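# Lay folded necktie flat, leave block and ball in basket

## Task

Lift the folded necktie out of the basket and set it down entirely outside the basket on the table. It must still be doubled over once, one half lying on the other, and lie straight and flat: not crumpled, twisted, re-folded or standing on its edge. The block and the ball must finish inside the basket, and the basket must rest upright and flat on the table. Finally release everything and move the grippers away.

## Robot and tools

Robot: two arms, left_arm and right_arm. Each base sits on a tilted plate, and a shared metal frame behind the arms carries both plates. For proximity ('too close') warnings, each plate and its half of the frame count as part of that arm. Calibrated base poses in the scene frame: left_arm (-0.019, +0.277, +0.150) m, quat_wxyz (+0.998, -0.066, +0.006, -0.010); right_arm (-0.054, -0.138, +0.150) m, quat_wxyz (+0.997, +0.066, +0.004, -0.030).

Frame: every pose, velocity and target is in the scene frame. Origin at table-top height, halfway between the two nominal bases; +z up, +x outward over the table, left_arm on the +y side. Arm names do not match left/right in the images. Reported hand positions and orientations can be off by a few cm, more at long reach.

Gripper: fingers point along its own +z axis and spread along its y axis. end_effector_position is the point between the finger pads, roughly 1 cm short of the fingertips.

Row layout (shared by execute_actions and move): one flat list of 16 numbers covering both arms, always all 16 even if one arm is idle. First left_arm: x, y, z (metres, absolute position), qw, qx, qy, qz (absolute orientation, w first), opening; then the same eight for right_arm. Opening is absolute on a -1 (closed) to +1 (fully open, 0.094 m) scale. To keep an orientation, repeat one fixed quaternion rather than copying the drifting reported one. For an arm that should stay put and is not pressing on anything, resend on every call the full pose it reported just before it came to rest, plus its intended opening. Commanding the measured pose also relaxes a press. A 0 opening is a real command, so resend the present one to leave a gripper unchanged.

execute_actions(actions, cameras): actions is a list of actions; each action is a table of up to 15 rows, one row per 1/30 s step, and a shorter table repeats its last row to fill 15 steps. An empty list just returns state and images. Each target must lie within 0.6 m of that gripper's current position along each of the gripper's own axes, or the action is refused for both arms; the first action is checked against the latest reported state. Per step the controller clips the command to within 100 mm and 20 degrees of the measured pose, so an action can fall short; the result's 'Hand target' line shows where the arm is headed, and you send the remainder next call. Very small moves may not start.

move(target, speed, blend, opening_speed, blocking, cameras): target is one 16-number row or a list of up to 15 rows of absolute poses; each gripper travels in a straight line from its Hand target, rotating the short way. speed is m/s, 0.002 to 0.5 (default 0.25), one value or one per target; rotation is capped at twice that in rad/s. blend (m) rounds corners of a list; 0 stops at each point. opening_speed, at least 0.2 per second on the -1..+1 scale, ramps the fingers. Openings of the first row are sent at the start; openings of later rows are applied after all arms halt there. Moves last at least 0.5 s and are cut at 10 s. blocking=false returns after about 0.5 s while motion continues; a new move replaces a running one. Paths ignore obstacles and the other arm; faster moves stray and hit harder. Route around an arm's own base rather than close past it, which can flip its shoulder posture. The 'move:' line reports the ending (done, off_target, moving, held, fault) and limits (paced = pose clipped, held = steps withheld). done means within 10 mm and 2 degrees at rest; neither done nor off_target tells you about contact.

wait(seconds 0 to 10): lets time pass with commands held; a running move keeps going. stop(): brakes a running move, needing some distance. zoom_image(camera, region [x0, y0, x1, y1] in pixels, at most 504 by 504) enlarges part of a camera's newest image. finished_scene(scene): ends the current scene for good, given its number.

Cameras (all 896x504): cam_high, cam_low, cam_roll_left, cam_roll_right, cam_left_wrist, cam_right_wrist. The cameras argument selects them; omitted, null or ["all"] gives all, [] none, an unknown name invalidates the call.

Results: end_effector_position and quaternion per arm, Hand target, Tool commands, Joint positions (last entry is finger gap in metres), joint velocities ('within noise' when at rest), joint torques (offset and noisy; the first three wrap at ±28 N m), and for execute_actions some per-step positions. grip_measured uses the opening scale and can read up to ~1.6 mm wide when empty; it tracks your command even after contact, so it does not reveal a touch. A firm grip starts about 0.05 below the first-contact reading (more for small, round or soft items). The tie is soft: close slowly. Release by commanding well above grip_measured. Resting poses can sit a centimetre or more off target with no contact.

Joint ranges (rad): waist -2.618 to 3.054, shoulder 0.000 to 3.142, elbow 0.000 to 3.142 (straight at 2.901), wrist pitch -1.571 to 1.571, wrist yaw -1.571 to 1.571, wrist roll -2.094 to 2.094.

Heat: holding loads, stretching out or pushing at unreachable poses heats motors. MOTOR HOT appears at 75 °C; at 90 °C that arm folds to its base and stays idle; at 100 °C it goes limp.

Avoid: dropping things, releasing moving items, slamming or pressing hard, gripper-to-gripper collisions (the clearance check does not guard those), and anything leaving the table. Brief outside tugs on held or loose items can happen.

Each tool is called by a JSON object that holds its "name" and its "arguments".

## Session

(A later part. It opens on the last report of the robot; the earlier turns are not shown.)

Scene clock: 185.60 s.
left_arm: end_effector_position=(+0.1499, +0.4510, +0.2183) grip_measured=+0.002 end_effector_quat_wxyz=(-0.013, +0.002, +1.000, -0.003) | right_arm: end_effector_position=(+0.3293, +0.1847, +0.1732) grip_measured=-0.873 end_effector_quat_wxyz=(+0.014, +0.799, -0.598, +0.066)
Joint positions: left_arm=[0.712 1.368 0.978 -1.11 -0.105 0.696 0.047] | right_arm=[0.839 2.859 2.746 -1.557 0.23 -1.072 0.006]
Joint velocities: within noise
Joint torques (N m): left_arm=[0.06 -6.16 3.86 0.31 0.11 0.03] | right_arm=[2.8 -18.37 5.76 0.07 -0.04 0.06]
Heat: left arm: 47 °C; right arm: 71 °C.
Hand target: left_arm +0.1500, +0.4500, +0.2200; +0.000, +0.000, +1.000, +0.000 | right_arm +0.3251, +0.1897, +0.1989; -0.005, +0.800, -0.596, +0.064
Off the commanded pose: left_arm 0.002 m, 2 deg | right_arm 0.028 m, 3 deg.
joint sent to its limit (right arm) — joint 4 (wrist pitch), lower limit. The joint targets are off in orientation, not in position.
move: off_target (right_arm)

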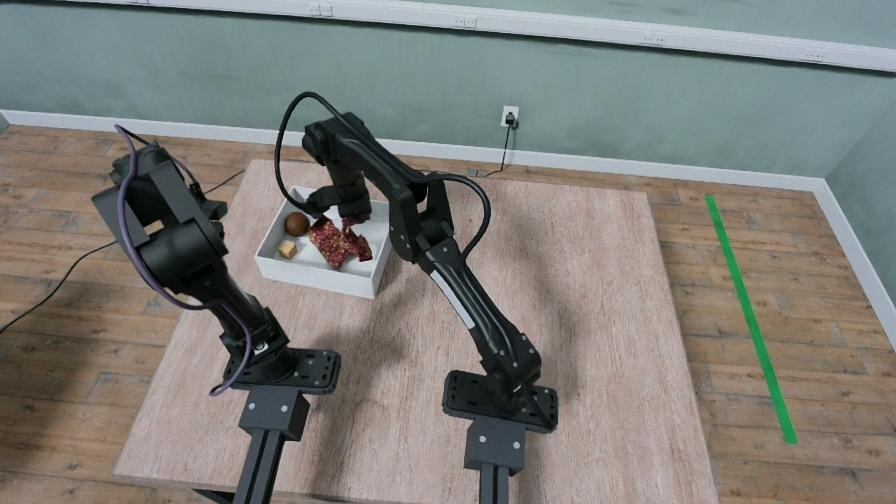

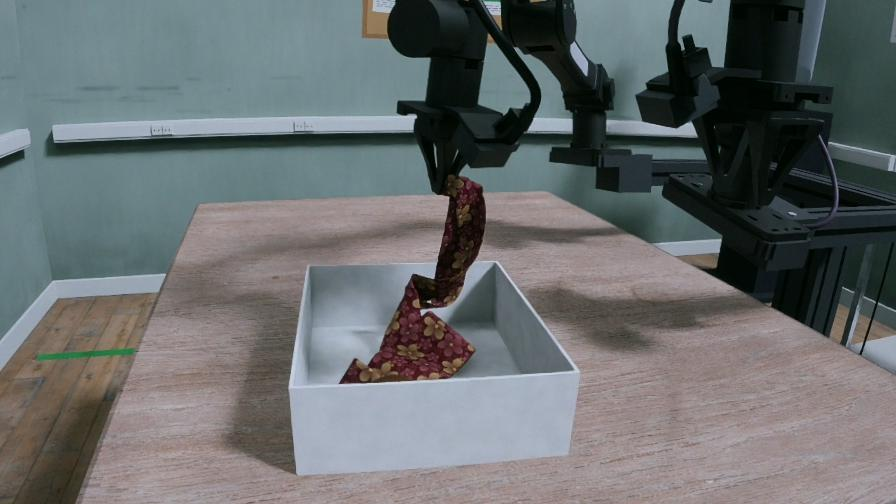

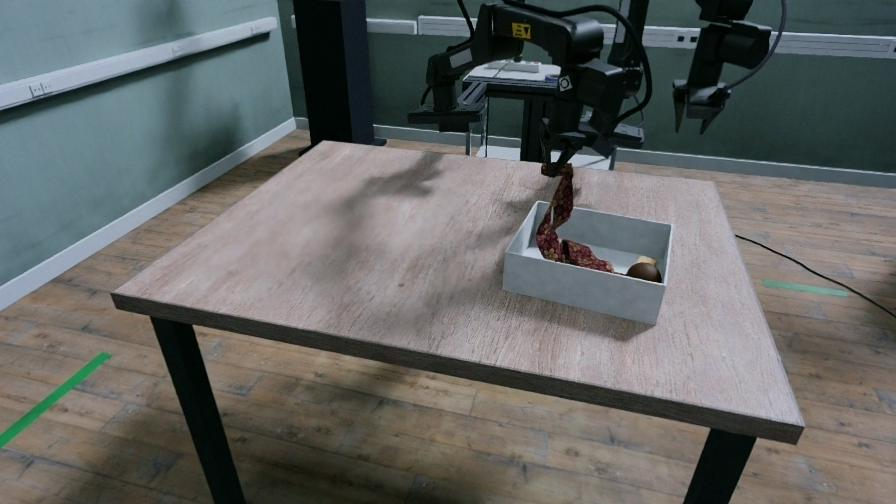

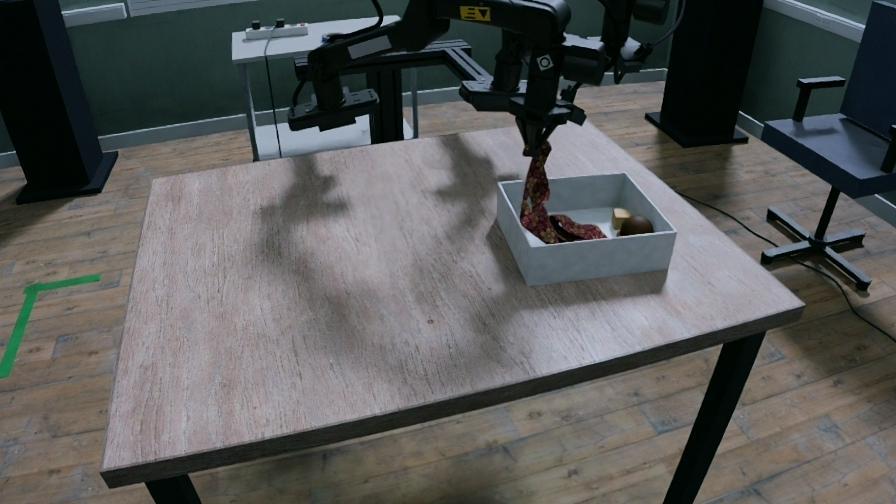

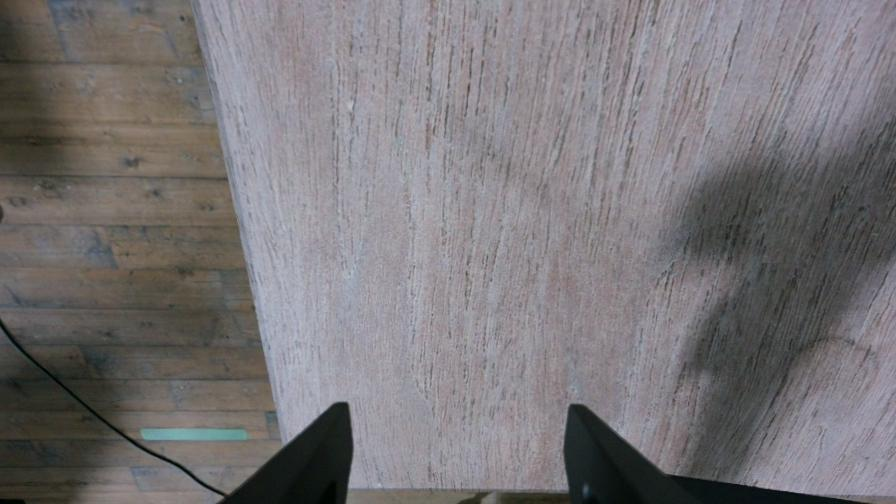

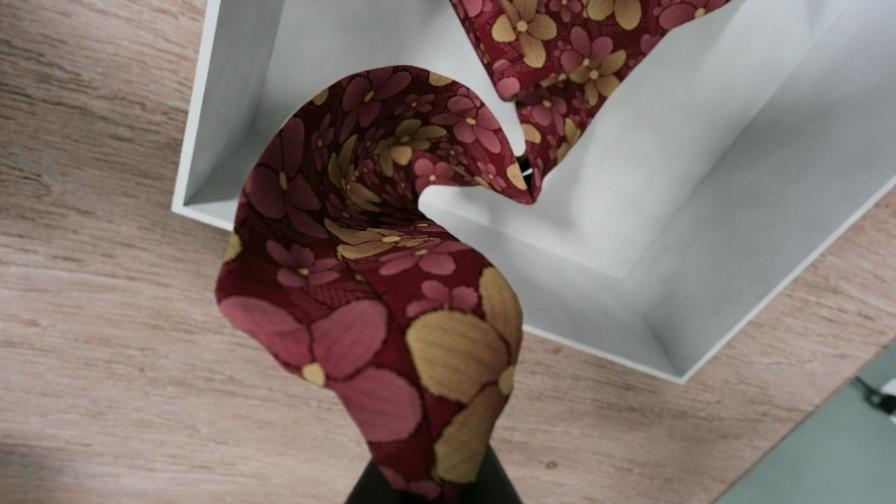

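{"name": "move", "arguments": {"target": [[0.15,0.45,0.22,0,0,1,0,0.0,0.325,0.195,0.30,0.256,-0.602,0.756,0.038,-1.0],[0.15,0.45,0.22,0,0,1,0,0.0,0.325,0.20,0.45,0.459,-0.346,0.794,0.1995,-1.0]], "speed": 0.12, "blend": 0.02}}

Scene clock: 214.93 s.
left_arm: end_effector_position=(+0.1499, +0.4510, +0.2183) grip_measured=+0.002 end_effector_quat_wxyz=(-0.013, +0.002, +1.000, -0.003) | right_arm: end_effector_position=(+0.3297, +0.1994, +0.4235) grip_measured=-0.873 end_effector_quat_wxyz=(+0.430, -0.355, +0.809, +0.187)
Joint positions: left_arm=[0.712 1.368 0.978 -1.11 -0.105 0.696 0.047] | right_arm=[0.832 1.832 1.638 -0.492 0.015 -0.11 0.006]
Joint velocities: within noise
Joint torques (N m): left_arm=[0.2 -6.13 3.84 0.29 0.11 0.07] | right_arm=[2.24 -11.79 7.42 1.89 0.01 0.1]
Heat: left arm: 47 °C; right arm: 72 °C.
Hand target: left_arm +0.1500, +0.4500, +0.2200; +0.000, +0.000, +1.000, +0.000 | right_arm +0.3247, +0.1996, +0.4498; +0.458, -0.346, +0.794, +0.200
Off the commanded pose: left_arm 0.002 m, 2 deg | right_arm 0.027 m, 4 deg.
move: off_target (right_arm)

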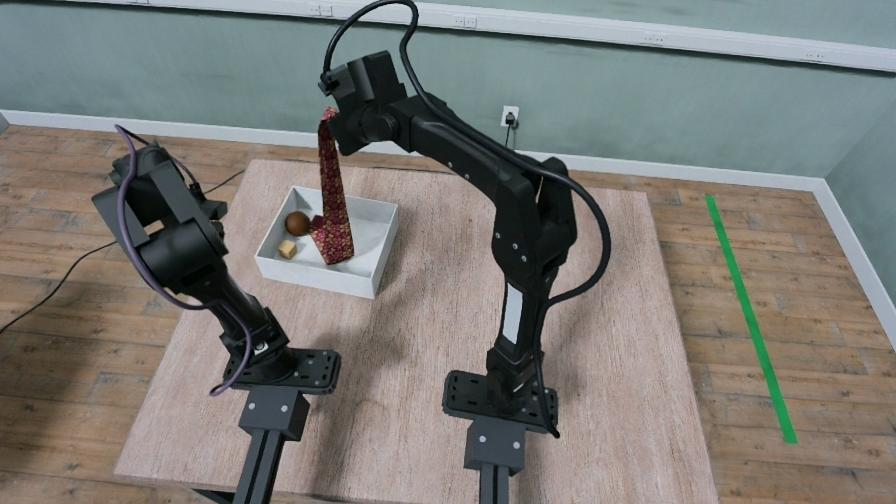

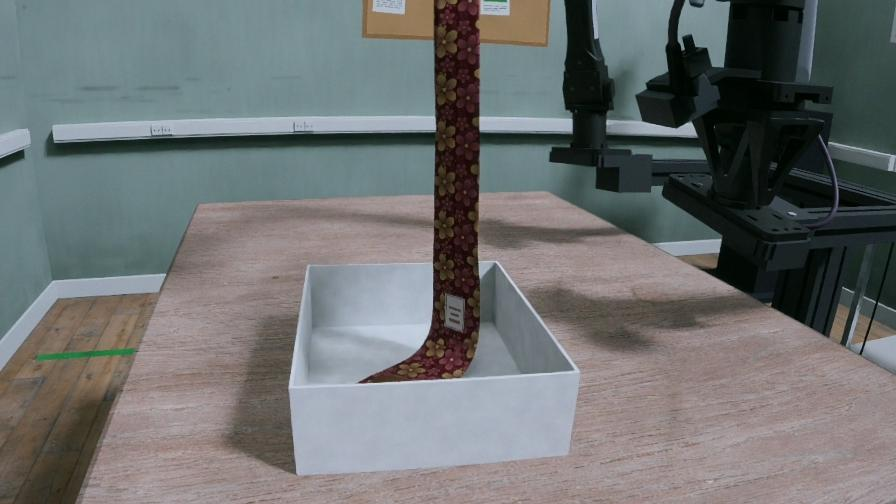

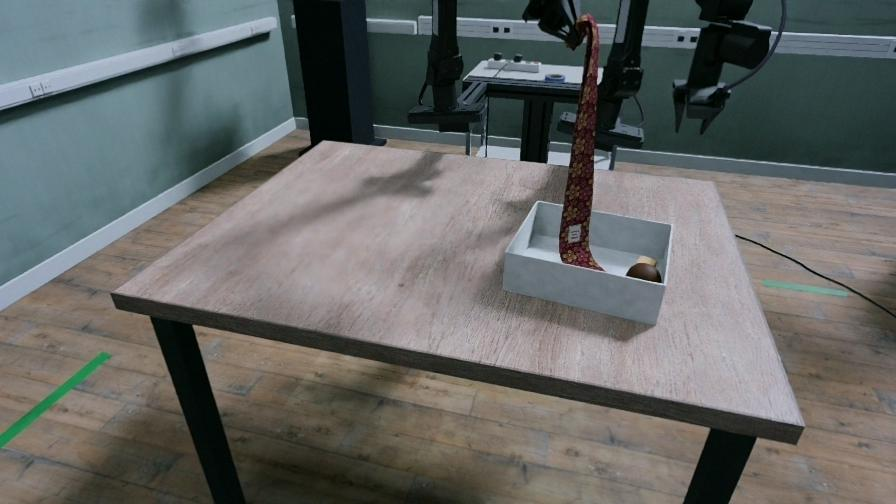

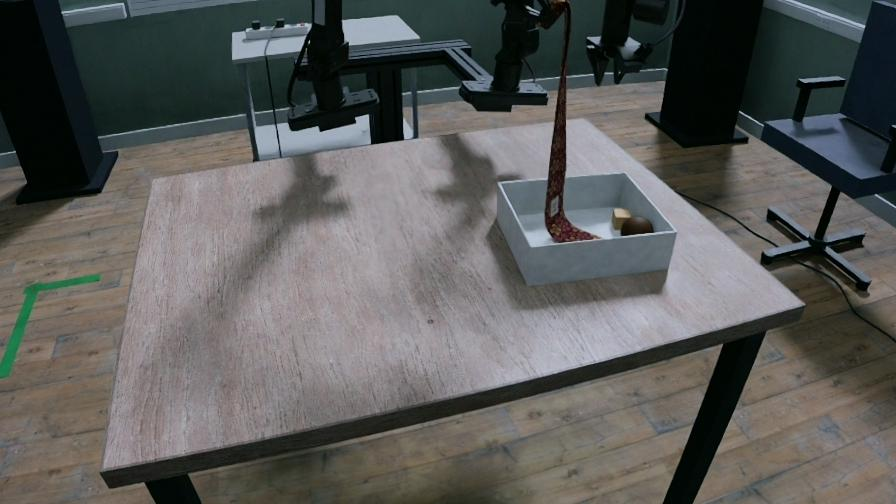

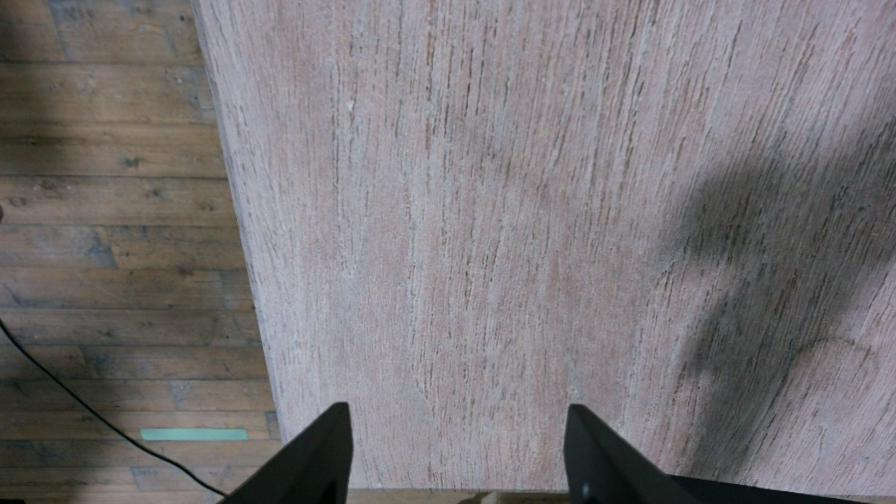

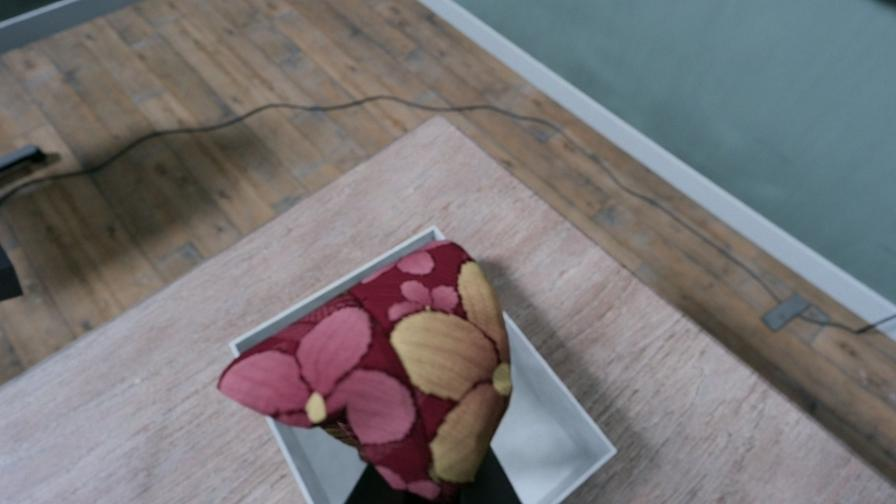

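{"name": "move", "arguments": {"target": [[0.15,0.45,0.22,0,0,1,0,0.0,0.31,0.19,0.58,0.558,-0.316,0.727,0.242,-1.0],[0.15,0.45,0.22,0,0,1,0,0.0,0.28,0.18,0.74,0.648,-0.282,0.648,0.282,-1.0]], "speed": 0.12, "blend": 0.02}}

Scene clock: 247.87 s.
left_arm: end_effector_position=(+0.1499, +0.4510, +0.2183) grip_measured=+0.002 end_effector_quat_wxyz=(-0.013, +0.002, +1.000, -0.003) | right_arm: end_effector_position=(+0.2854, +0.1800, +0.7284) grip_measured=-0.874 end_effector_quat_wxyz=(+0.640, -0.289, +0.658, +0.273)
Joint positions: left_arm=[0.712 1.368 0.978 -1.11 -0.105 0.696 0.047] | right_arm=[0.942 1.938 2.605 -0.794 0.071 -0.094 0.006]
Joint velocities: within noise
Joint torques (N m): left_arm=[0.02 -6.28 3.81 0.31 0.13 0.06] | right_arm=[1.87 -6.45 7.87 1.82 0.04 0.12]
Heat: left arm: 47 °C; right arm: 59 °C.
Hand target: left_arm +0.1500, +0.4500, +0.2200; +0.000, +0.000, +1.000, +0.000 | right_arm +0.2798, +0.1796, +0.7397; +0.649, -0.282, +0.648, +0.282
Off the commanded pose: left_arm 0.002 m, 2 deg | right_arm 0.013 m, 2 deg.
move: off_target (right_arm)

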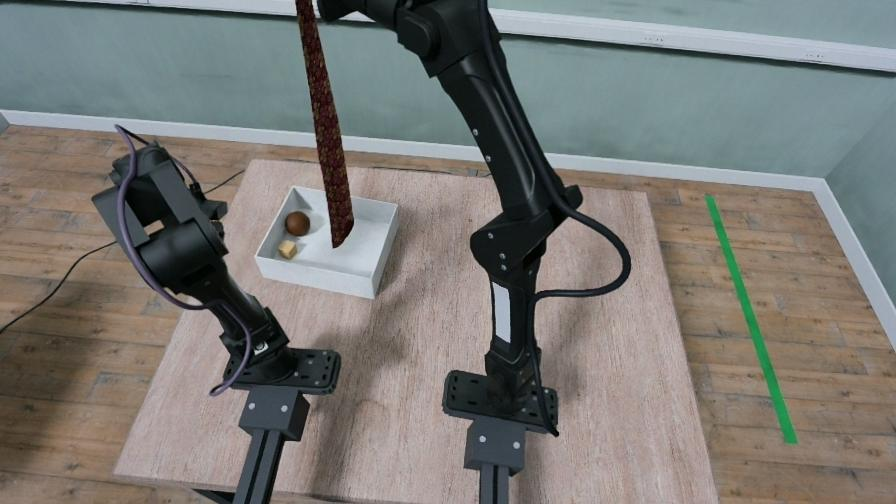

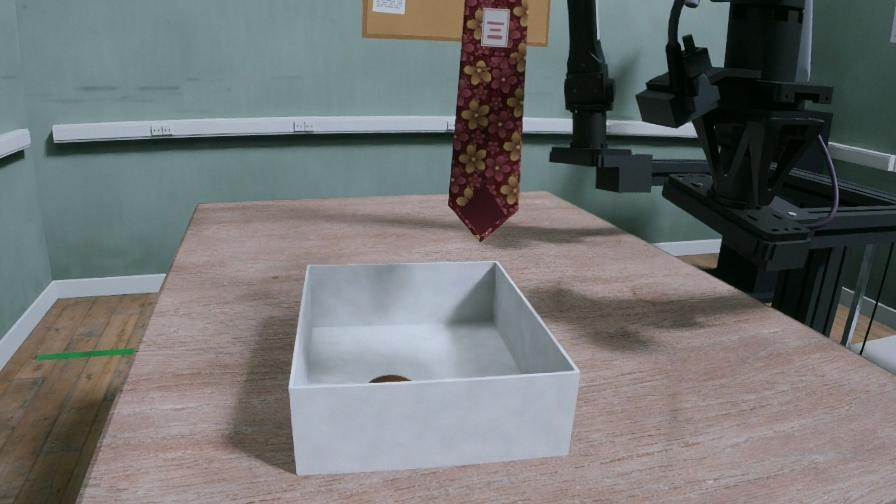

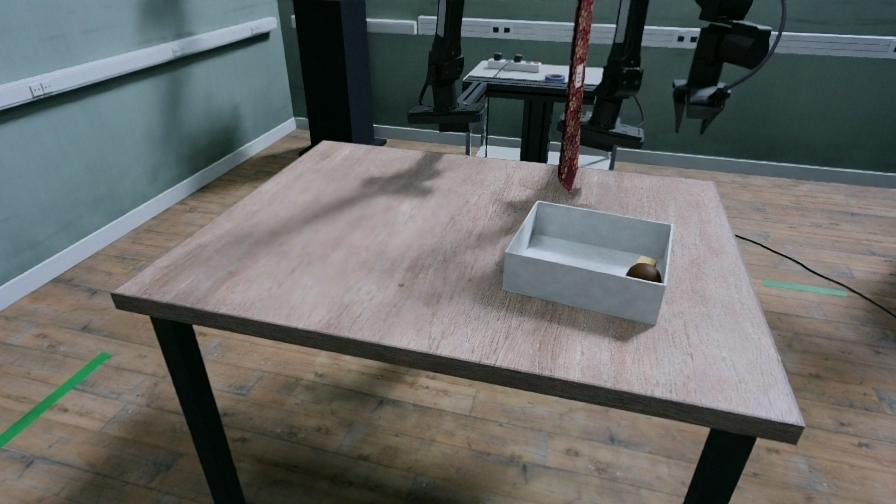

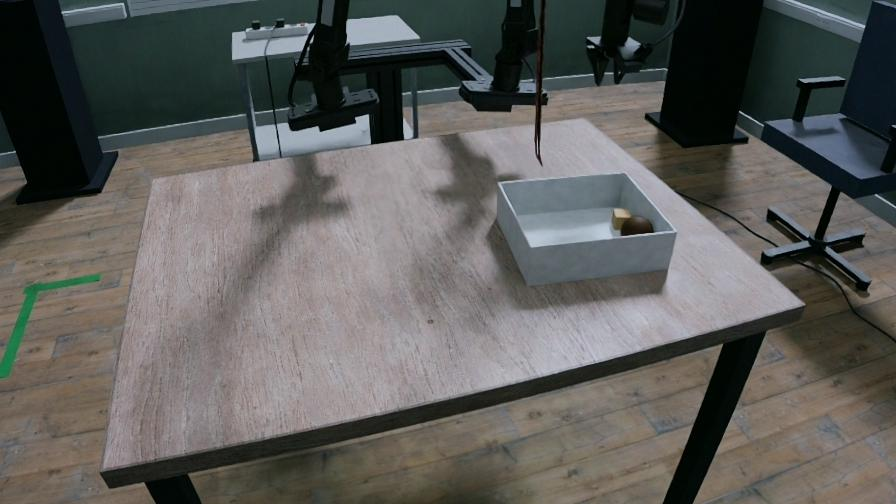

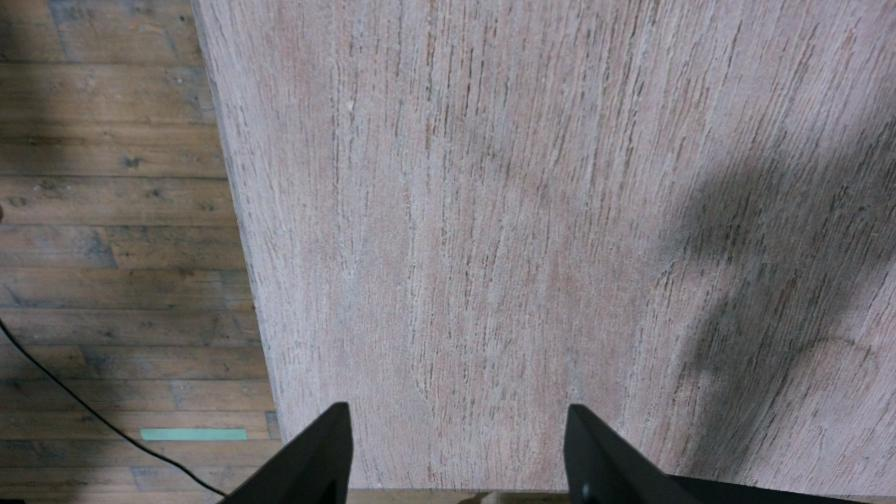

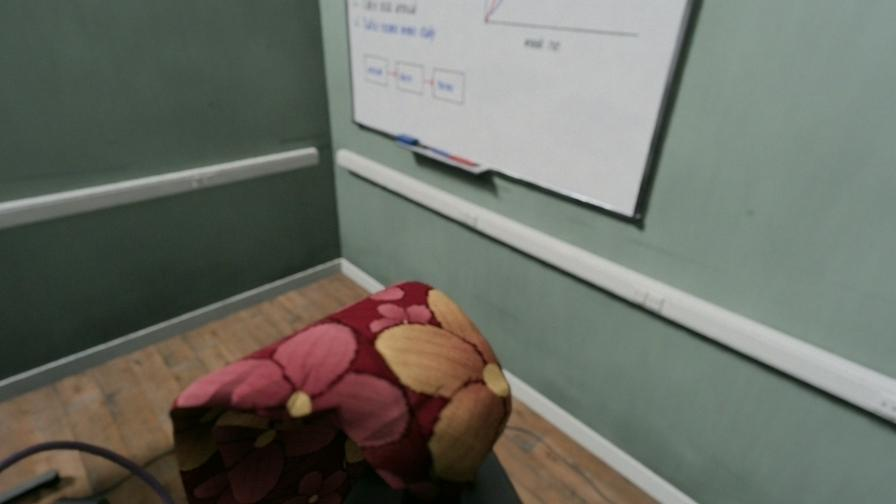

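{"name": "zoom_image", "arguments": {"camera": "cam_roll_right", "region": [480, 0, 620, 180]}}

{"name": "zoom_image", "arguments": {"camera": "cam_high", "region": [270, 0, 400, 260]}}

{"name": "zoom_image", "arguments": {"camera": "cam_low", "region": [400, 0, 580, 250]}}

Scaled by 2.800 from the camera's 896x504 image, which has a finer 1280x720 frame.

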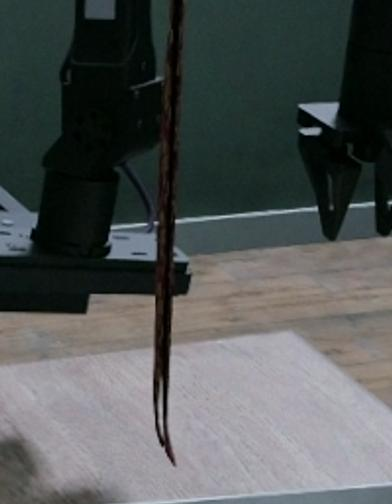

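Scaled by 1.938 from the camera's 896x504 image, which has a finer 1280x720 frame.

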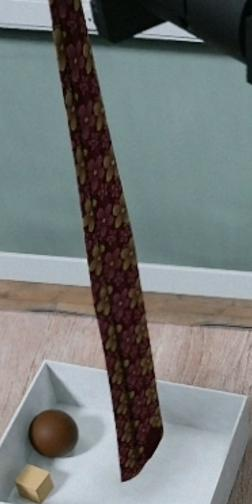

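Scaled by 2.016 from the camera's 896x504 image, which has a finer 1280x720 frame.

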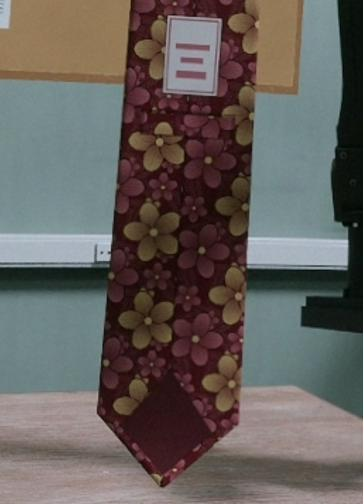

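{"name": "move", "arguments": {"target": [[0.15,0.45,0.22,0,0,1,0,0.0,0.16,0.155,0.73,0.584,-0.225,0.760,0.173,-1.0],[0.15,0.45,0.22,0,0,1,0,0.0,0.141,0.143,0.65,0.479,-0.246,0.830,0.142,-1.0]], "speed": 0.1}}

Scene clock: 280.37 s.
left_arm: end_effector_position=(+0.1499, +0.4510, +0.2183) grip_measured=+0.002 end_effector_quat_wxyz=(-0.013, +0.002, +1.000, -0.003) | right_arm: end_effector_position=(+0.1458, +0.1518, +0.6394) grip_measured=-0.874 end_effector_quat_wxyz=(+0.495, -0.257, +0.818, +0.143)
Joint positions: left_arm=[0.712 1.368 0.978 -1.11 -0.105 0.696 0.047] | right_arm=[1.391 1.933 2.776 -1.575 0.664 0.351 0.006]
Joint velocities: within noise
Joint torques (N m): left_arm=[0.14 -6.28 3.79 0.28 0.16 0.02] | right_arm=[1.2 -7.53 3.78 1.49 0.23 0.11]
Heat: left arm: 47 °C; right arm: 51 °C.
Hand target: left_arm +0.1500, +0.4500, +0.2200; +0.000, +0.000, +1.000, +0.000 | right_arm +0.1414, +0.1429, +0.6494; +0.502, -0.247, +0.814, +0.158
Off the commanded pose: left_arm 0.002 m, 2 deg | right_arm 0.015 m, 3 deg.
elbow stopped short (right arm): the move would have taken joint 3 (elbow) straighter than the controller allows.
joint read past its limit (right arm) — joint 4 (wrist pitch), lower limit.
joint sent to its limit (right arm) — joint 4 (wrist pitch), lower limit. The joint targets are off in orientation, not in position.
move: off_target (right_arm)

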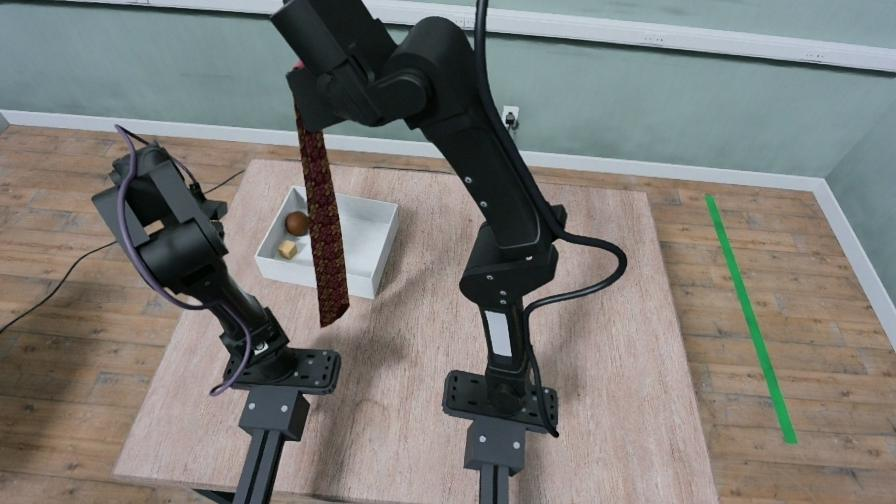

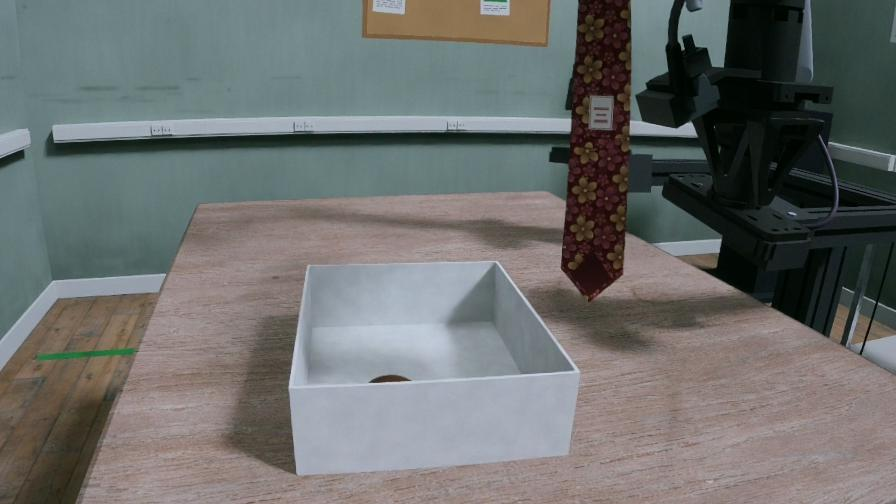

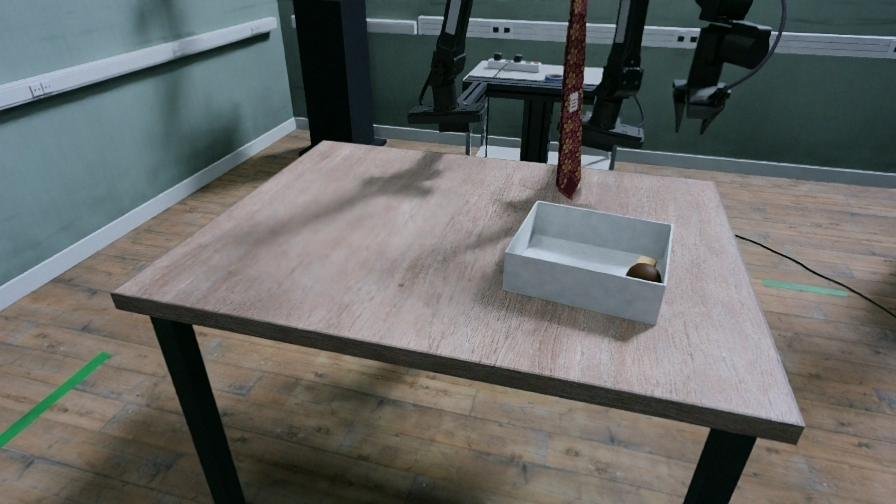

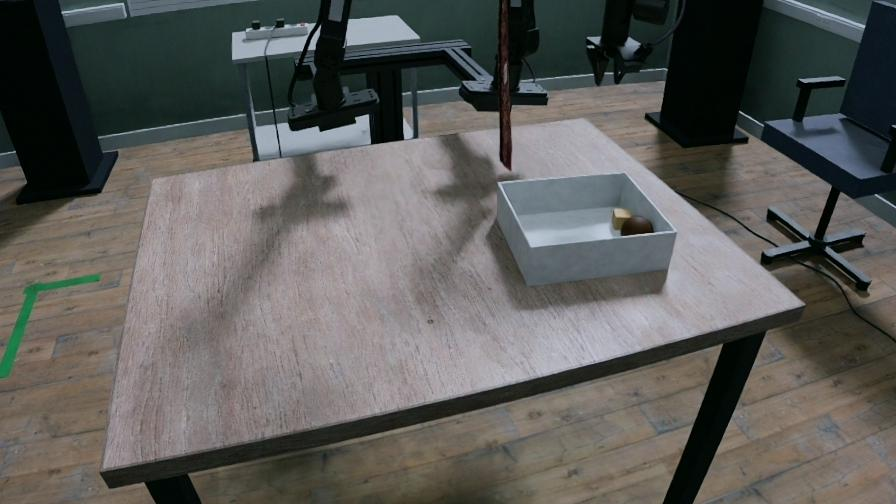

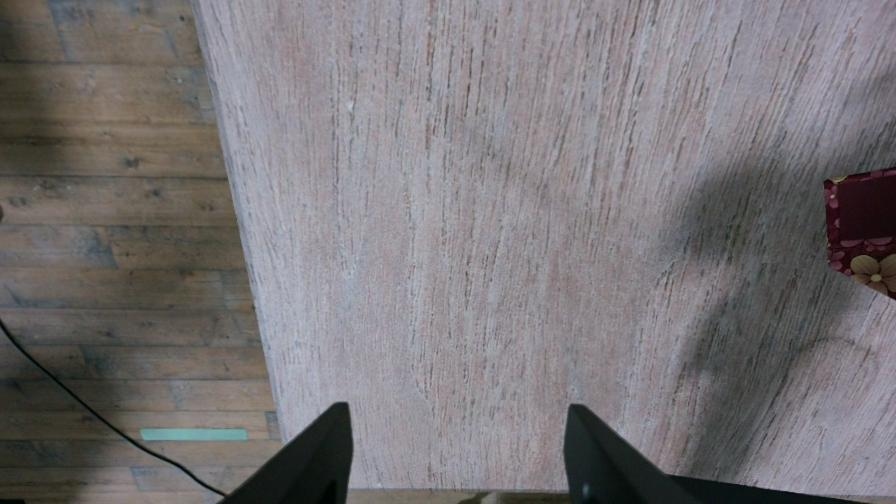

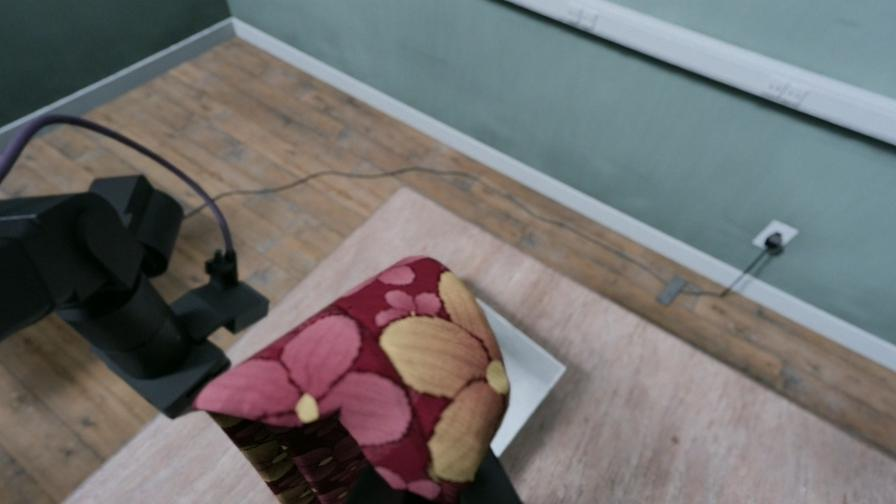

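{"name": "move", "arguments": {"target": [0.15,0.45,0.22,0,0,1,0,0.0,0.141,0.143,0.605,0.6165,-0.2175,0.7345,0.1826,-1.0], "speed": 0.06}}

Scene clock: 295.10 s.
left_arm: end_effector_position=(+0.1499, +0.4510, +0.2183) grip_measured=+0.002 end_effector_quat_wxyz=(-0.013, +0.002, +1.000, -0.003) | right_arm: end_effector_position=(+0.1439, +0.1495, +0.5914) grip_measured=-0.874 end_effector_quat_wxyz=(+0.603, -0.231, +0.745, +0.169)
Joint positions: left_arm=[0.712 1.368 0.978 -1.11 -0.105 0.696 0.047] | right_arm=[1.433 1.356 1.53 -0.582 0.786 0.152 0.006]
Joint velocities: within noise
Joint torques (N m): left_arm=[-0.14 -6.32 3.85 0.32 0.11 0.04] | right_arm=[1.18 -5 6.76 1.87 0.25 -0.12]
Heat: left arm: 47 °C; right arm: 51 °C.
Hand target: left_arm +0.1500, +0.4500, +0.2200; +0.000, +0.000, +1.000, +0.000 | right_arm +0.1411, +0.1427, +0.6047; +0.616, -0.217, +0.735, +0.182
Off the commanded pose: left_arm 0.002 m, 2 deg | right_arm 0.015 m, 3 deg.
move: off_target (right_arm)

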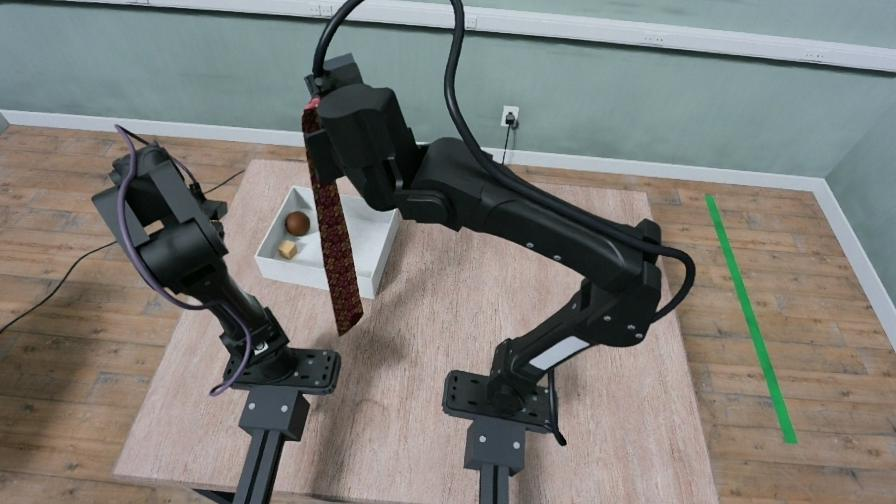

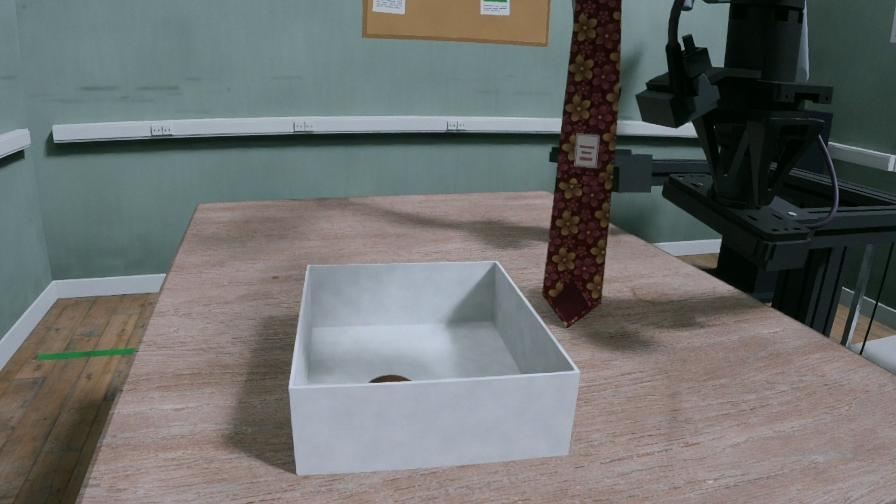

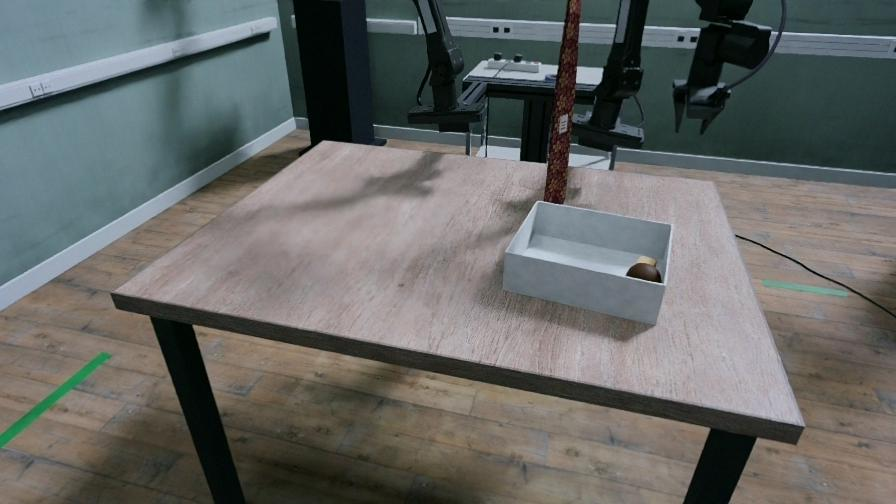

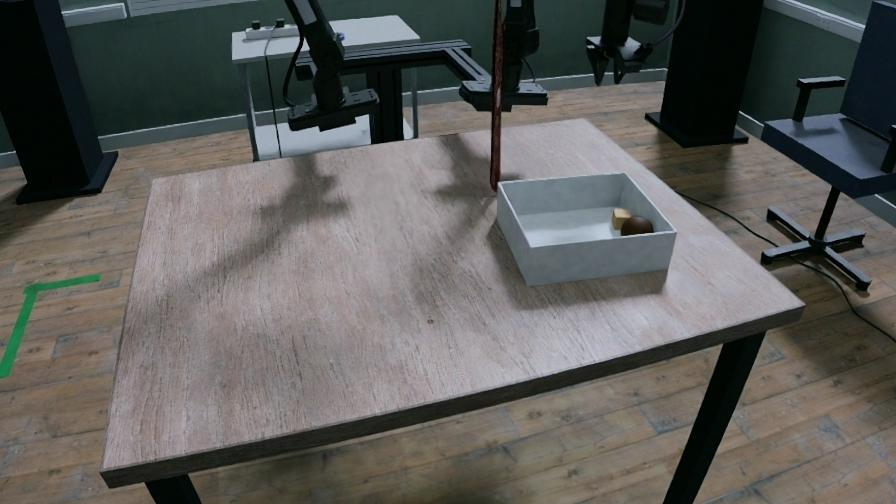

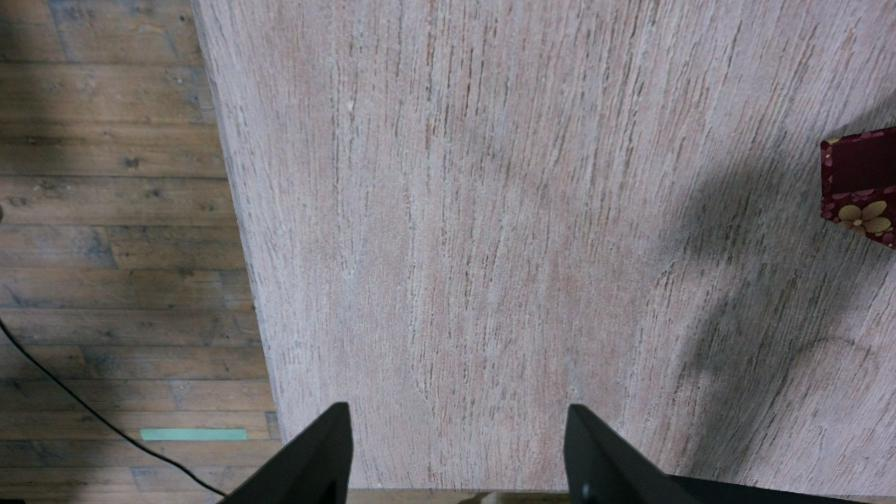

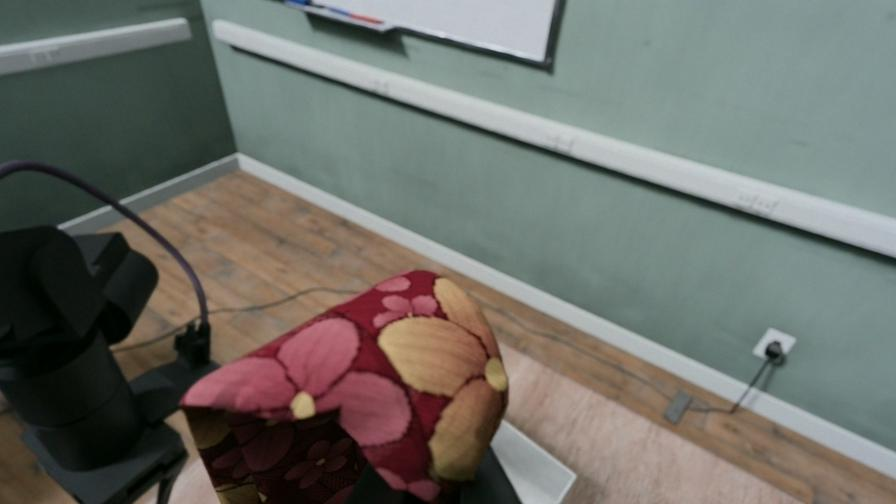

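{"name": "zoom_image", "arguments": {"camera": "cam_roll_right", "region": [440, 110, 560, 230]}}

{"name": "zoom_image", "arguments": {"camera": "cam_high", "region": [260, 240, 440, 400]}}

{"name": "zoom_image", "arguments": {"camera": "cam_low", "region": [500, 200, 700, 380]}}

Scaled by 4.200 from the camera's 896x504 image, which has a finer 1280x720 frame.

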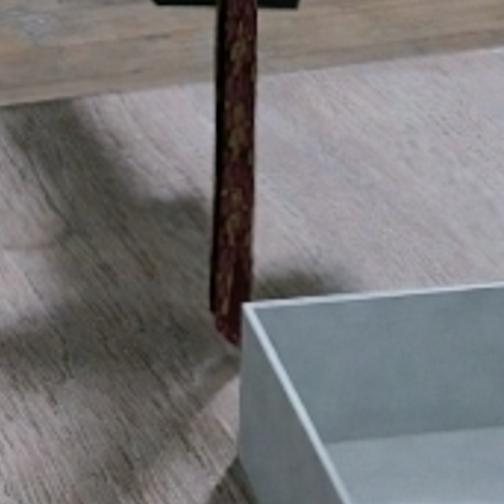

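Scaled by 2.800 from the camera's 896x504 image, which has a finer 1280x720 frame.

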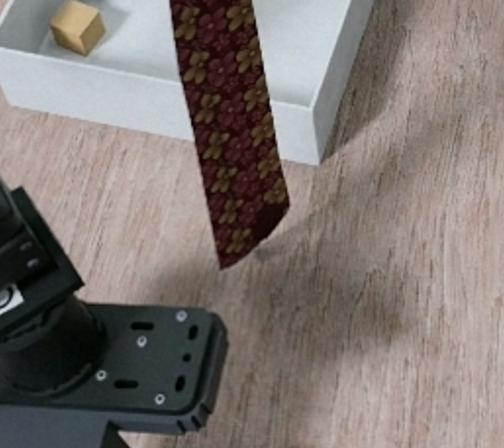

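Scaled by 2.520 from the camera's 896x504 image, which has a finer 1280x720 frame.

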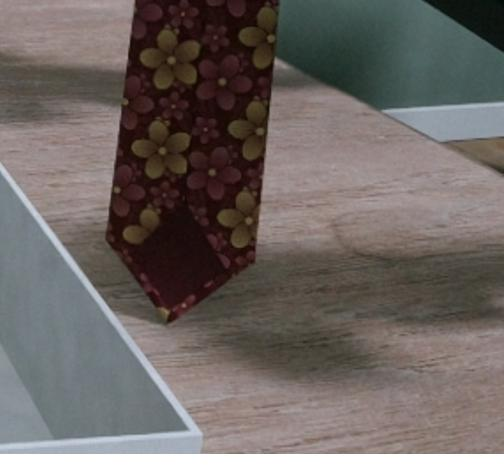

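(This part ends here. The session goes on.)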